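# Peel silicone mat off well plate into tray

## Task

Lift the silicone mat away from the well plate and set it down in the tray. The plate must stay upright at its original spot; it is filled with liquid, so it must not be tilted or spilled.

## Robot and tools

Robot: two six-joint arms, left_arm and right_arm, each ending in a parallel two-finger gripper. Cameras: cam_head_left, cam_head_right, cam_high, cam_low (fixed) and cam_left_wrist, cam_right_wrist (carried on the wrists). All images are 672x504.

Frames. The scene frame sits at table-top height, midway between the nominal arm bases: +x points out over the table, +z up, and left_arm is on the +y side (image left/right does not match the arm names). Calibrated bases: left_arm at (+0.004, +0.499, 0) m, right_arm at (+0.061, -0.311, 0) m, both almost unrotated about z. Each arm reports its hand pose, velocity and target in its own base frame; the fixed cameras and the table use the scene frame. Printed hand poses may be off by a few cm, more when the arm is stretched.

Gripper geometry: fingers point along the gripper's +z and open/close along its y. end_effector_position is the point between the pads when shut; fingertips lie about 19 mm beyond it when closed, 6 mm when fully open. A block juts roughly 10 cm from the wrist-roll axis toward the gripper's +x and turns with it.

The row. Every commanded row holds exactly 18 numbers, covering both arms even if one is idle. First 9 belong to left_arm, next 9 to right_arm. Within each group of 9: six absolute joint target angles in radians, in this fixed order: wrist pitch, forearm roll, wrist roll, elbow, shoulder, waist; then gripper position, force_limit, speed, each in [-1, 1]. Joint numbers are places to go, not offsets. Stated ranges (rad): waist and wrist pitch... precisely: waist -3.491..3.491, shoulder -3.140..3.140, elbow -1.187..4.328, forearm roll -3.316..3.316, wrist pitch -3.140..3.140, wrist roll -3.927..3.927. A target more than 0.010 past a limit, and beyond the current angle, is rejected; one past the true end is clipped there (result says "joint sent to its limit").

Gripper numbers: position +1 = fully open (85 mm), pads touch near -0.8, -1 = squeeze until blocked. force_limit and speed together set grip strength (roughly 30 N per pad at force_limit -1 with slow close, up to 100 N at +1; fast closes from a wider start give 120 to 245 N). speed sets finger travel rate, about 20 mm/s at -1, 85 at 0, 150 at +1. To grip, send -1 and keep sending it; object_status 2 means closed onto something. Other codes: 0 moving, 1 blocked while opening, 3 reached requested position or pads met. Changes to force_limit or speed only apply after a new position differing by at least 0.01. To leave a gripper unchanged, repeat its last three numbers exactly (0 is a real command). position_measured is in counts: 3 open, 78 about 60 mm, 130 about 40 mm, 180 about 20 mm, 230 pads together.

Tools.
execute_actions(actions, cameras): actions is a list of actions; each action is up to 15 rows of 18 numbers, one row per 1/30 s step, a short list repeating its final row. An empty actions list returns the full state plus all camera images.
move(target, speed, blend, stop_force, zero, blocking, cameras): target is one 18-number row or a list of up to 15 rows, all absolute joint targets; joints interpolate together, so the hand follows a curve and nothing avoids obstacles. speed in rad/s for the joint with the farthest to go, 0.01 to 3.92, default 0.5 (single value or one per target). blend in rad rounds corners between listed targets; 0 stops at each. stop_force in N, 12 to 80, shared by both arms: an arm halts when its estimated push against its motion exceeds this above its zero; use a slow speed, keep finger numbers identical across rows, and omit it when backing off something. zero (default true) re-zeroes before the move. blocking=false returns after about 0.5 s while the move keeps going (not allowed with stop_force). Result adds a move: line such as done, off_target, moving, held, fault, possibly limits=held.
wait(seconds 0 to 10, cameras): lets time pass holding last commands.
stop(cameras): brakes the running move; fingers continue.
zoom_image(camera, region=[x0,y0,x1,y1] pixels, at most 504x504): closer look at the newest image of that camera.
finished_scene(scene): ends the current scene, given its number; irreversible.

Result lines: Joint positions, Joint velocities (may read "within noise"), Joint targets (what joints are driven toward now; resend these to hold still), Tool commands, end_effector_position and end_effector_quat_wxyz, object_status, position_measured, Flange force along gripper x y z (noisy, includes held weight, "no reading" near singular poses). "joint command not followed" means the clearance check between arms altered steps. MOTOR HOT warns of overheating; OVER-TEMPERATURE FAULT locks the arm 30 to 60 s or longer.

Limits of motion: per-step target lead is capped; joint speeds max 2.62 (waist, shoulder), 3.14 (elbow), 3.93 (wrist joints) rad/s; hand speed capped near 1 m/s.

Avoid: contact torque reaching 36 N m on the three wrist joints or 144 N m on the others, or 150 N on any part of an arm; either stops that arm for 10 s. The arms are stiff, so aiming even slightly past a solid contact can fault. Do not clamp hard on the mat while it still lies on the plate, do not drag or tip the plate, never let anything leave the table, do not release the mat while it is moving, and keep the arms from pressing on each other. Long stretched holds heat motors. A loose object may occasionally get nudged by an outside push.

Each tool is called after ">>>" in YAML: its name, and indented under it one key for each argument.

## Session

>>> execute_actions:
  actions: []

>>> zoom_image:
  camera: "cam_low"
  region: [200, 290, 400, 370]

>>> zoom_image:
  camera: "cam_head_left"
  region: [270, 290, 430, 410]

Scene clock: 0.00 s.
left_arm: end_effector_position=(+0.6318, -0.2383, +0.3003) position_measured=3 object_status=3 end_effector_quat_wxyz=(-0.093, -0.543, +0.821, -0.148) | right_arm: end_effector_position=(+0.3431, +0.3387, +0.3078) position_measured=3 object_status=3 end_effector_quat_wxyz=(-0.158, -0.467, +0.861, -0.125)
Joint names: [wrist pitch, forearm roll, wrist roll, elbow, shoulder, waist]
Joint positions: left_arm=[-1.572 0.351 1.186 0.53 0.514 -0.014] | right_arm=[-2.034 0.039 -0.071 0.446 0.388 1.075]
Joint velocities: within noise
Flange force (N): no reading
Joint targets: left_arm=[-1.572 0.351 1.186 0.530 0.514 -0.014] | right_arm=[-2.034 0.039 -0.071 0.446 0.388 1.075]
Tool commands: left_gripper/position=+1.0 left_gripper/force_limit=+1.0 left_gripper/speed=+1.0 right_gripper/position=+1.0 right_gripper/force_limit=+1.0 right_gripper/speed=+1.0

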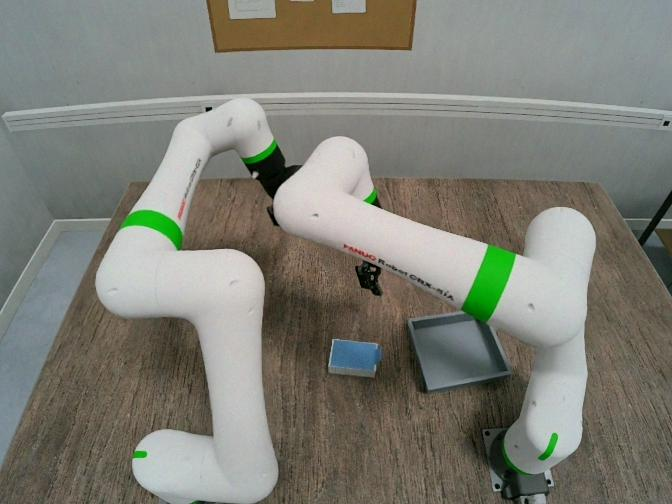

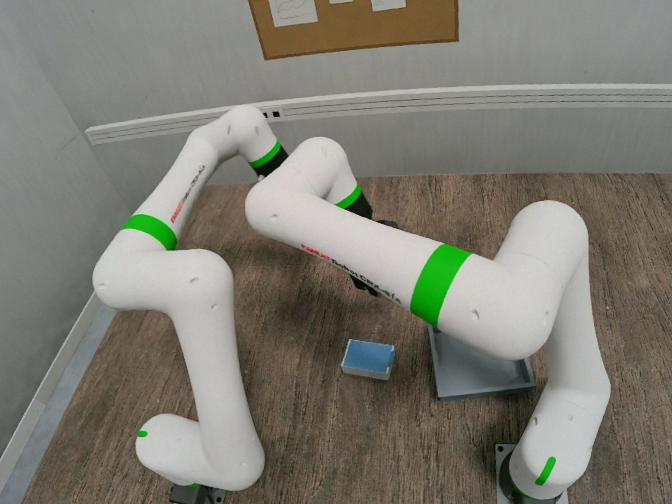

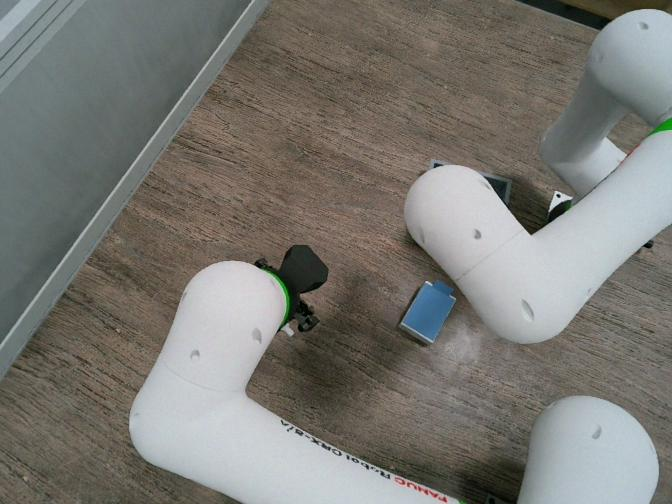

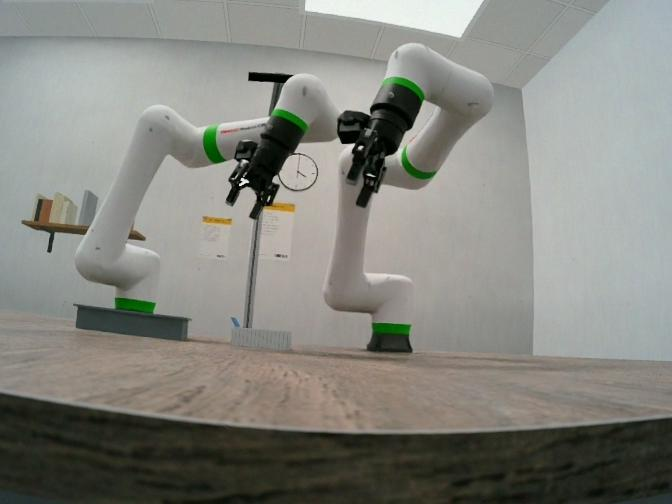

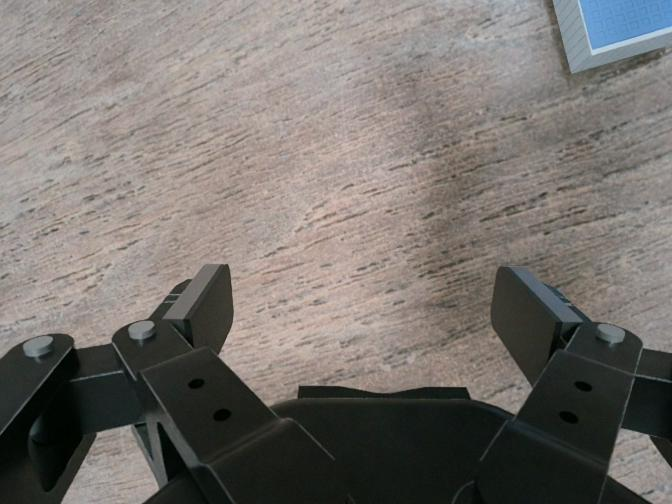

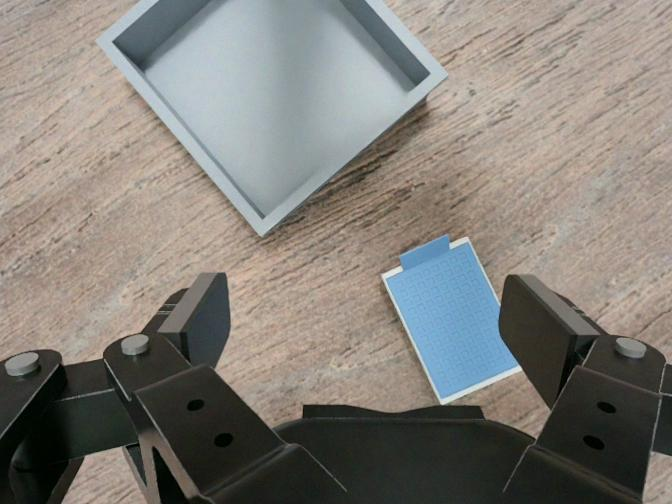

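Scaled by 2.520 from the camera's 672x504 image, which has a finer 960x720 frame.

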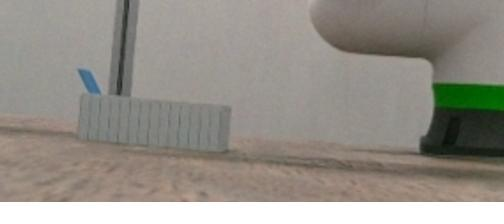

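Scaled by 3.150 from the camera's 672x504 image, which has a finer 960x720 frame.

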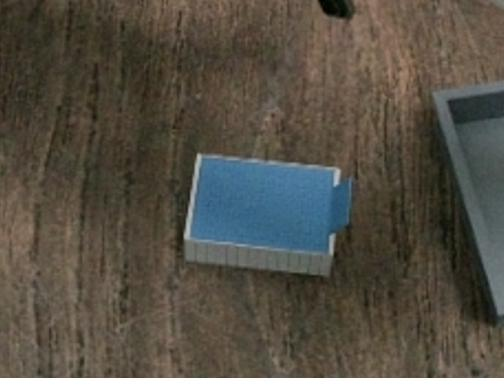

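>>> move:
  target: [-0.896,0.96,2.546,-0.4,-0.3,0.4,-1,0,0,-1.2859,0,-1.212,-0.2106,0.0743,1.1321,0.05,-1,0]
  speed: 1.2
  cameras: ["cam_right_wrist","cam_high"]

Scene clock: 2.00 s.
left_arm: end_effector_position=(+0.5651, -0.0590, +0.4810) position_measured=232 object_status=3 end_effector_quat_wxyz=(+0.256, +0.864, +0.091, +0.425) | right_arm: end_effector_position=(+0.3059, +0.3459, +0.1606) position_measured=123 object_status=3 end_effector_quat_wxyz=(+0.000, +0.040, +0.999, +0.000)
Joint names: [wrist pitch, forearm roll, wrist roll, elbow, shoulder, waist]
Joint positions: left_arm=[-0.896 0.96 2.546 -0.4 -0.3 0.4] | right_arm=[-1.286 0 -1.212 -0.211 0.074 1.132]
Flange force (N): left_arm=[5.8 4.5 6.7] | right_arm=[2.5 -2.4 2.0]
Joint targets: left_arm=[-0.896 0.960 2.546 -0.400 -0.300 0.400] | right_arm=[-1.286 0.000 -1.212 -0.211 0.074 1.132]
move: done
Images, in order (width x height): cam_high 672x504, cam_right_wrist 672x504.

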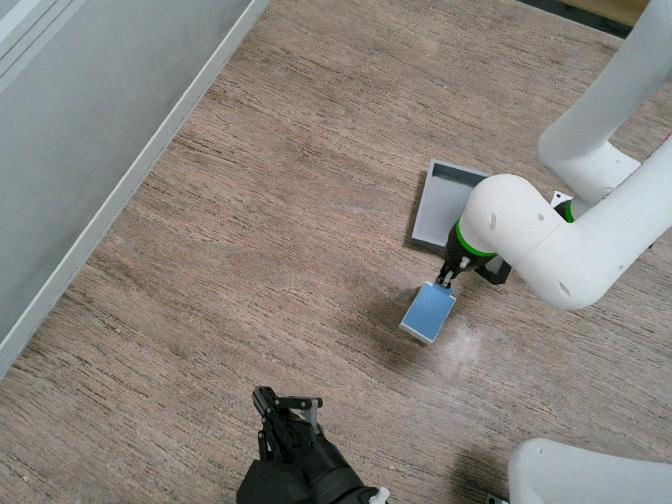

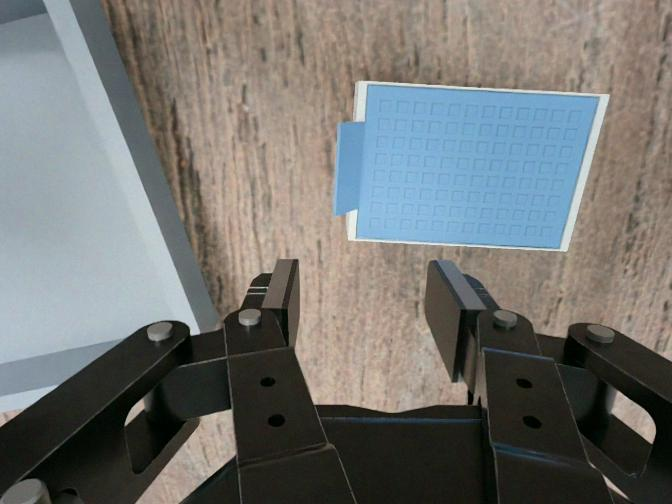

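>>> move:
  target:
    - [-0.848,1.022,2.576,-0.805,0.069,0.1,-1,0,0,-1.1617,0,-1.3207,-0.3439,0.0652,1.1907,0.05,-1,0]
    - [-0.848,1.022,2.576,-0.805,0.069,-0.2,-1,0,0,-1.057,0,-1.3207,-0.3995,0.1143,1.1907,0.05,-1,0]
    - [-0.848,1.022,2.576,-0.805,0.069,-0.2,-1,0,0,-1.057,0,-1.3207,-0.3995,0.1143,1.1907,-1,-0.5,-0.7]
  speed: [0.8,0.4,0.3]
  blend: [0.01,0,0]
  cameras: ["cam_right_wrist","cam_left_wrist","cam_low"]

>>> zoom_image:
  camera: "cam_low"
  region: [210, 270, 330, 360]

Scene clock: 5.87 s.
left_arm: end_effector_position=(+0.3665, -0.3474, +0.0985) position_measured=232 object_status=3 end_effector_quat_wxyz=(+0.348, +0.938, +0.000, -0.003) | right_arm: end_effector_position=(+0.2770, +0.3430, +0.0686) position_measured=227 object_status=2 end_effector_quat_wxyz=(+0.000, +0.065, +0.998, +0.000)
Joint names: [wrist pitch, forearm roll, wrist roll, elbow, shoulder, waist]
Joint positions: left_arm=[-0.848 1.022 2.576 -0.805 0.069 -0.2] | right_arm=[-1.057 0 -1.321 -0.4 0.114 1.191]
Flange force (N): left_arm=[6.1 3.3 6.4] | right_arm=[2.0 -2.5 0.1]
Joint targets: left_arm=[-0.848 1.022 2.576 -0.805 0.069 -0.200] | right_arm=[-1.057 0.000 -1.321 -0.400 0.114 1.191]
move: done
Images, in order (width x height): cam_low 672x504, cam_left_wrist 672x504, cam_right_wrist 672x504.

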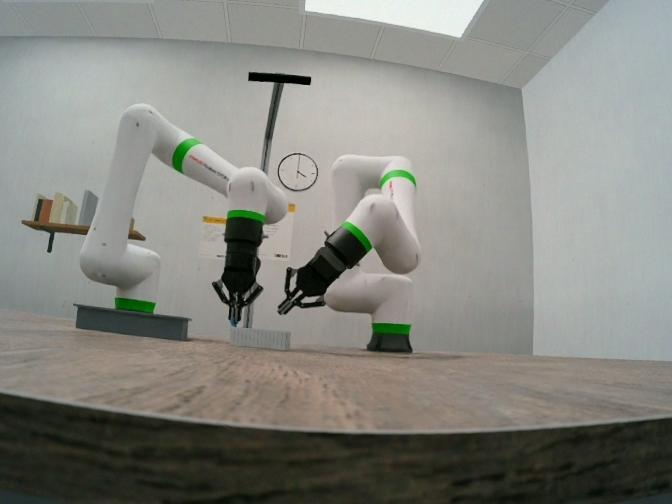

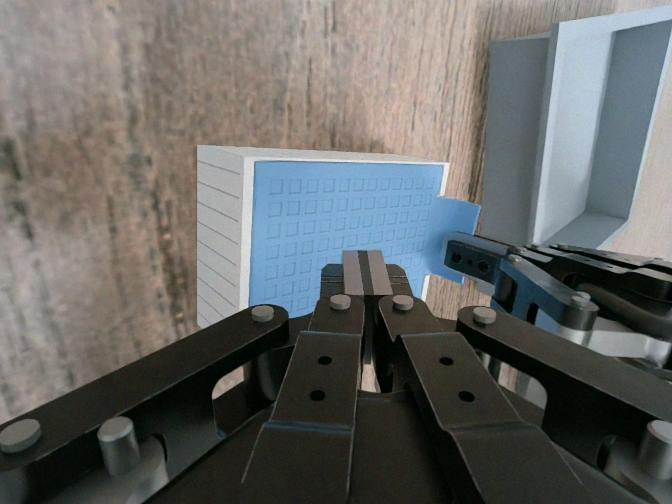

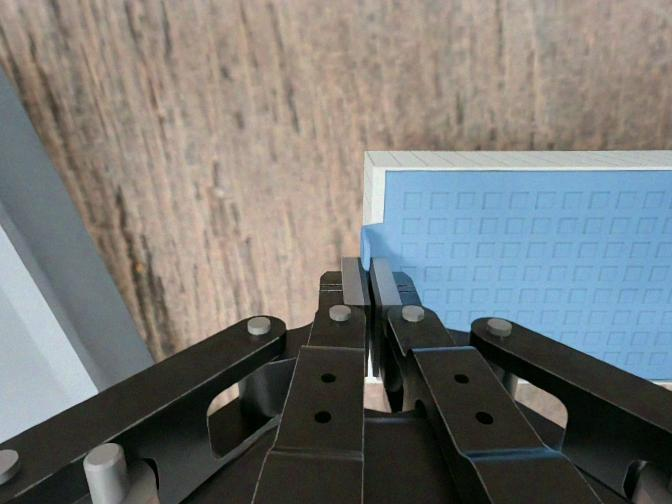

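Scaled by 4.200 from the camera's 672x504 image, which has a finer 960x720 frame.

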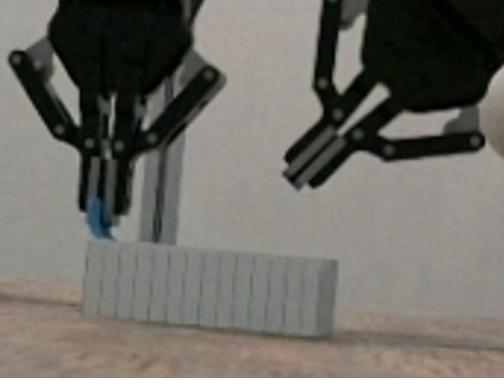

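>>> move:
  target: [-0.758,1.142,2.438,-0.86,0.153,-0.234,-1,0,0,-1.057,0,-1.3207,-0.3995,0.1143,1.1907,-1,-0.5,-0.7]
  speed: 0.06
  stop_force: 14

Scene clock: 8.93 s.
left_arm: end_effector_position=(+0.3661, -0.3451, +0.0599) position_measured=232 object_status=3 end_effector_quat_wxyz=(+0.344, +0.939, +0.002, -0.004) | right_arm: end_effector_position=(+0.2770, +0.3429, +0.0686) position_measured=227 object_status=2 end_effector_quat_wxyz=(+0.000, +0.065, +0.998, +0.000)
Joint names: [wrist pitch, forearm roll, wrist roll, elbow, shoulder, waist]
Joint positions: left_arm=[-0.778 1.116 2.468 -0.848 0.135 -0.227] | right_arm=[-1.057 0 -1.321 -0.4 0.114 1.191]
Flange force (N): left_arm=[1.4 20.8 -20.2] | right_arm=[2.4 -3.1 -0.8]
Joint targets: left_arm=[-0.778 1.116 2.468 -0.848 0.135 -0.227] | right_arm=[-1.057 0.000 -1.321 -0.400 0.114 1.191]
move: contact (left_arm); left_arm: the wrist roll is farthest, 0.030 rad from its target

>>> move:
  target:
    - [-0.778,1.116,2.468,-0.848,0.135,-0.227,-1,0,0,-1.1406,0,-1.3412,-0.2789,0.1513,1.2112,-1,-0.5,-0.7]
    - [-0.778,1.116,2.468,-0.848,0.135,-0.227,-1,0,0,-1.2731,0,-1.3552,-0.1278,0.1699,1.2252,-1,-0.5,-0.7]
  speed: 0.1
  blend: [0.02,0]
  cameras: ["cam_right_wrist"]

>>> zoom_image:
  camera: "cam_right_wrist"
  region: [200, 80, 600, 380]

Scene clock: 12.10 s.
left_arm: end_effector_position=(+0.3657, -0.3452, +0.0596) position_measured=232 object_status=3 end_effector_quat_wxyz=(+0.344, +0.939, +0.002, -0.005) | right_arm: end_effector_position=(+0.2851, +0.4080, +0.1506) position_measured=227 object_status=2 end_effector_quat_wxyz=(+0.000, +0.065, +0.998, +0.000)
Joint names: [wrist pitch, forearm roll, wrist roll, elbow, shoulder, waist]
Joint positions: left_arm=[-0.778 1.116 2.468 -0.848 0.135 -0.227] | right_arm=[-1.273 0 -1.355 -0.128 0.17 1.225]
Flange force (N): left_arm=[3.7 24.6 -28.0] | right_arm=[2.2 -2.7 3.2]
Joint targets: left_arm=[-0.778 1.116 2.468 -0.848 0.135 -0.227] | right_arm=[-1.273 0.000 -1.355 -0.128 0.170 1.225]
move: done
Images, in order (width x height): cam_right_wrist 672x504.

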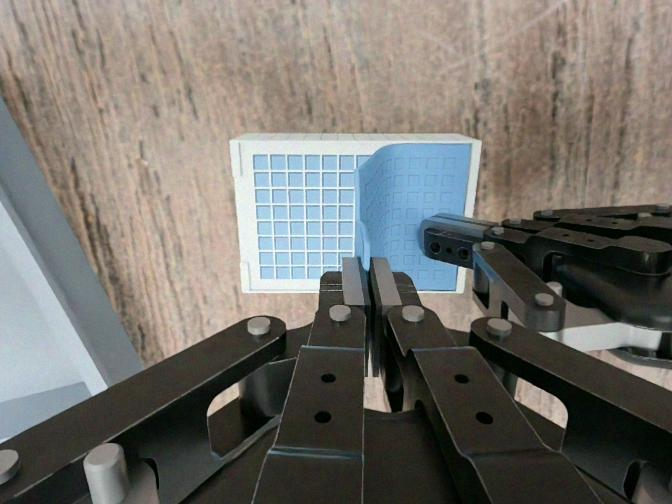

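Scaled by 1.260 from the camera's 672x504 image, which has a finer 960x720 frame.

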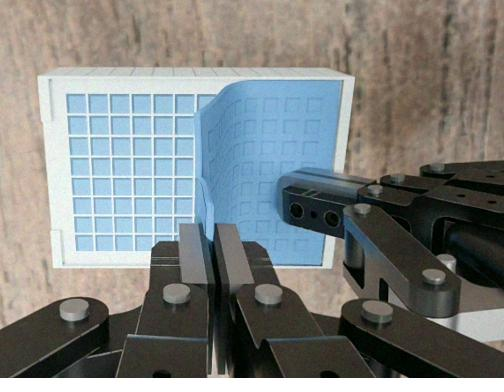

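>>> move:
  target:
    - [-0.826,1.054,2.541,-0.819,0.091,-0.209,-1,0,0,-1.2731,0,-1.3552,-0.1278,0.1699,1.2252,-1,-0.5,-0.7]
    - [-0.85,1.023,2.526,-0.826,0.079,-0.16,-1,0,0,-1.2731,0,-1.3552,-0.1278,0.1699,1.2252,-1,-0.5,-0.7]
    - [-0.804,1.0825,2.456,-0.854,0.121,-0.178,-1,0,0,-1.2731,0,-1.3552,-0.1278,0.1699,1.2252,-1,-0.5,-0.7]
    - [-0.804,1.0825,2.456,-0.854,0.121,-0.178,-1,0,0,-1.3886,0,-1.3552,-0.0414,0.1408,1.2252,-1,-0.5,-0.7]
    - [-0.85,1.023,2.526,-0.826,0.079,-0.16,-1,0,0,-1.5271,0,-1.3552,0.0805,0.1242,1.2252,-1,-0.5,-0.7]
  speed: [0.2,0.15,0.08,0.08,0.2]
  blend: [0.01,0.01,0,0.005,0]
  cameras: ["cam_right_wrist","cam_high"]

>>> move:
  target:
    - [-0.896,0.96,2.546,-0.4,-0.3,0.3,-1,0,0,-1.6073,0,-0.739,-0.2585,-0.295,0.6091,-1,-0.5,-0.7]
    - [-0.896,0.96,2.546,-0.4,-0.3,0.3,-1,0,0,-1.3167,0,-0.739,-0.515,-0.2609,0.6091,-1,-0.5,-0.7]
    - [-0.896,0.96,2.546,-0.4,-0.3,0.3,-1,0,0,-1.0462,0,-0.917,-0.6137,-0.0891,0.7873,-1,-0.5,-0.7]
  speed: [0.6,0.3,0.15]
  blend: [0.05,0.03,0]
  cameras: ["cam_right_wrist"]

Scene clock: 17.30 s.
left_arm: end_effector_position=(+0.3684, -0.3310, +0.0865) position_measured=232 object_status=3 end_effector_quat_wxyz=(+0.346, +0.938, +0.001, -0.002) | right_arm: end_effector_position=(+0.2851, +0.4079, +0.2607) position_measured=227 object_status=2 end_effector_quat_wxyz=(+0.000, +0.065, +0.998, +0.000)
Joint names: [wrist pitch, forearm roll, wrist roll, elbow, shoulder, waist]
Joint positions: left_arm=[-0.85 1.023 2.526 -0.826 0.079 -0.16] | right_arm=[-1.527 0 -1.355 0.08 0.124 1.225]
Flange force (N): left_arm=[6.5 3.0 6.1] | right_arm=[2.0 -2.9 2.8]
Joint targets: left_arm=[-0.850 1.023 2.526 -0.826 0.079 -0.160] | right_arm=[-1.527 0.000 -1.355 0.081 0.124 1.225]
move: done
Images, in order (width x height): cam_high 672x504, cam_right_wrist 672x504.

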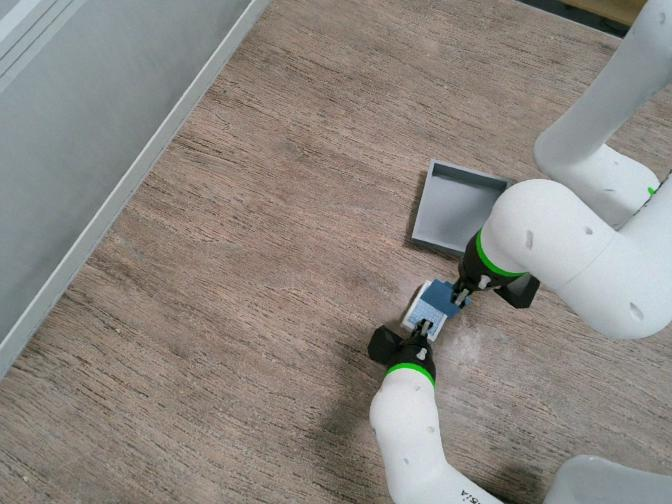

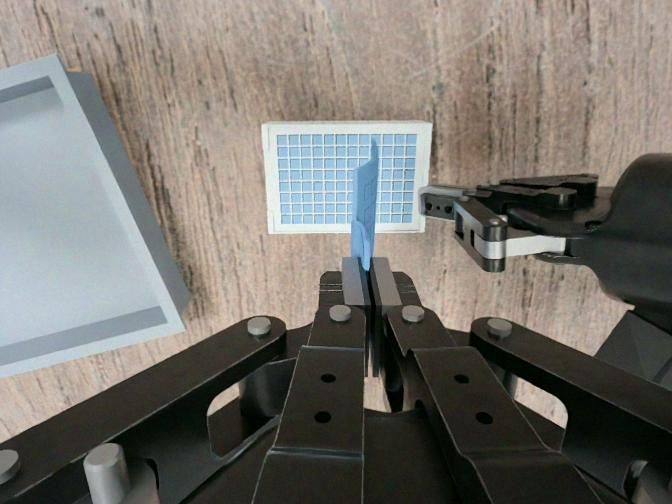

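Scene clock: 21.47 s.
left_arm: end_effector_position=(+0.5564, -0.1151, +0.4810) position_measured=232 object_status=3 end_effector_quat_wxyz=(+0.277, +0.867, +0.047, +0.412) | right_arm: end_effector_position=(+0.3290, +0.1461, +0.0656) position_measured=227 object_status=2 end_effector_quat_wxyz=(+0.000, +0.065, +0.998, +0.000)
Joint names: [wrist pitch, forearm roll, wrist roll, elbow, shoulder, waist]
Joint positions: left_arm=[-0.896 0.96 2.546 -0.4 -0.3 0.3] | right_arm=[-1.046 0 -0.917 -0.614 -0.089 0.787]
Flange force (N): left_arm=[5.8 4.6 6.1] | right_arm=[3.2 -1.3 0.5]
Joint targets: left_arm=[-0.896 0.960 2.546 -0.400 -0.300 0.300] | right_arm=[-1.046 0.000 -0.917 -0.614 -0.089 0.787]
move: done
Images, in order (width x height): cam_right_wrist 672x504.

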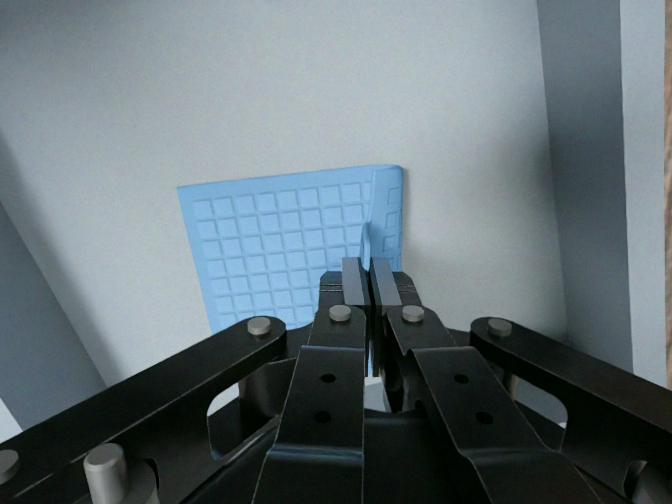

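Great. Release and retreat.

>>> move:
  target:
    - [-0.896,0.96,2.546,-0.4,-0.3,0.3,-1,0,0,-1.0462,0,-0.917,-0.6137,-0.0891,0.7873,-0.2,-0.5,-0.7]
    - [-0.896,0.96,2.546,-0.4,-0.3,0.3,-1,0,0,-1.0462,0,-0.917,-0.6137,-0.0891,0.7873,-0.2,-0.5,-0.7]
    - [-0.896,0.96,2.546,-0.4,-0.3,0.3,-1,0,0,-1.3167,0,-0.917,-0.5,-0.22,0.7873,-0.2,-0.5,-0.7]
  speed: 0.3
  cameras: ["cam_right_wrist"]

Scene clock: 23.87 s.
left_arm: end_effector_position=(+0.5564, -0.1151, +0.4810) position_measured=232 object_status=3 end_effector_quat_wxyz=(+0.277, +0.867, +0.047, +0.412) | right_arm: end_effector_position=(+0.3149, +0.1319, +0.1540) position_measured=154 object_status=3 end_effector_quat_wxyz=(-0.009, +0.065, +0.998, -0.010)
Joint names: [wrist pitch, forearm roll, wrist roll, elbow, shoulder, waist]
Joint positions: left_arm=[-0.896 0.96 2.546 -0.4 -0.3 0.3] | right_arm=[-1.317 0 -0.917 -0.5 -0.22 0.787]
Flange force (N): left_arm=[6.2 4.1 6.4] | right_arm=[3.6 -0.7 2.4]
Joint targets: left_arm=[-0.896 0.960 2.546 -0.400 -0.300 0.300] | right_arm=[-1.317 0.000 -0.917 -0.500 -0.220 0.787]
move: done
Images, in order (width x height): cam_right_wrist 672x504.

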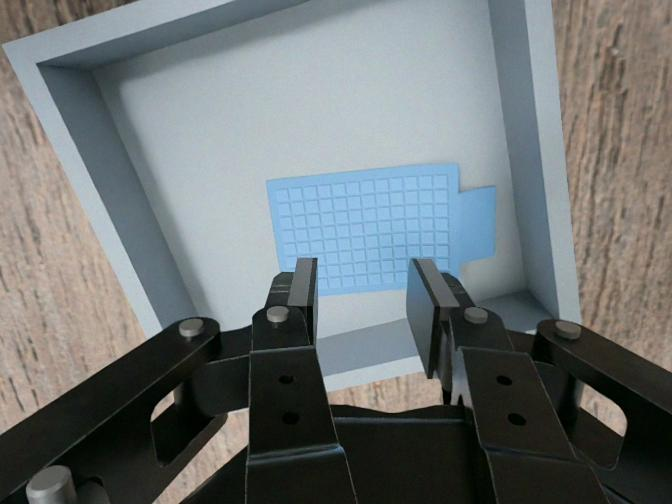

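>>> finished_scene:
  scene: 2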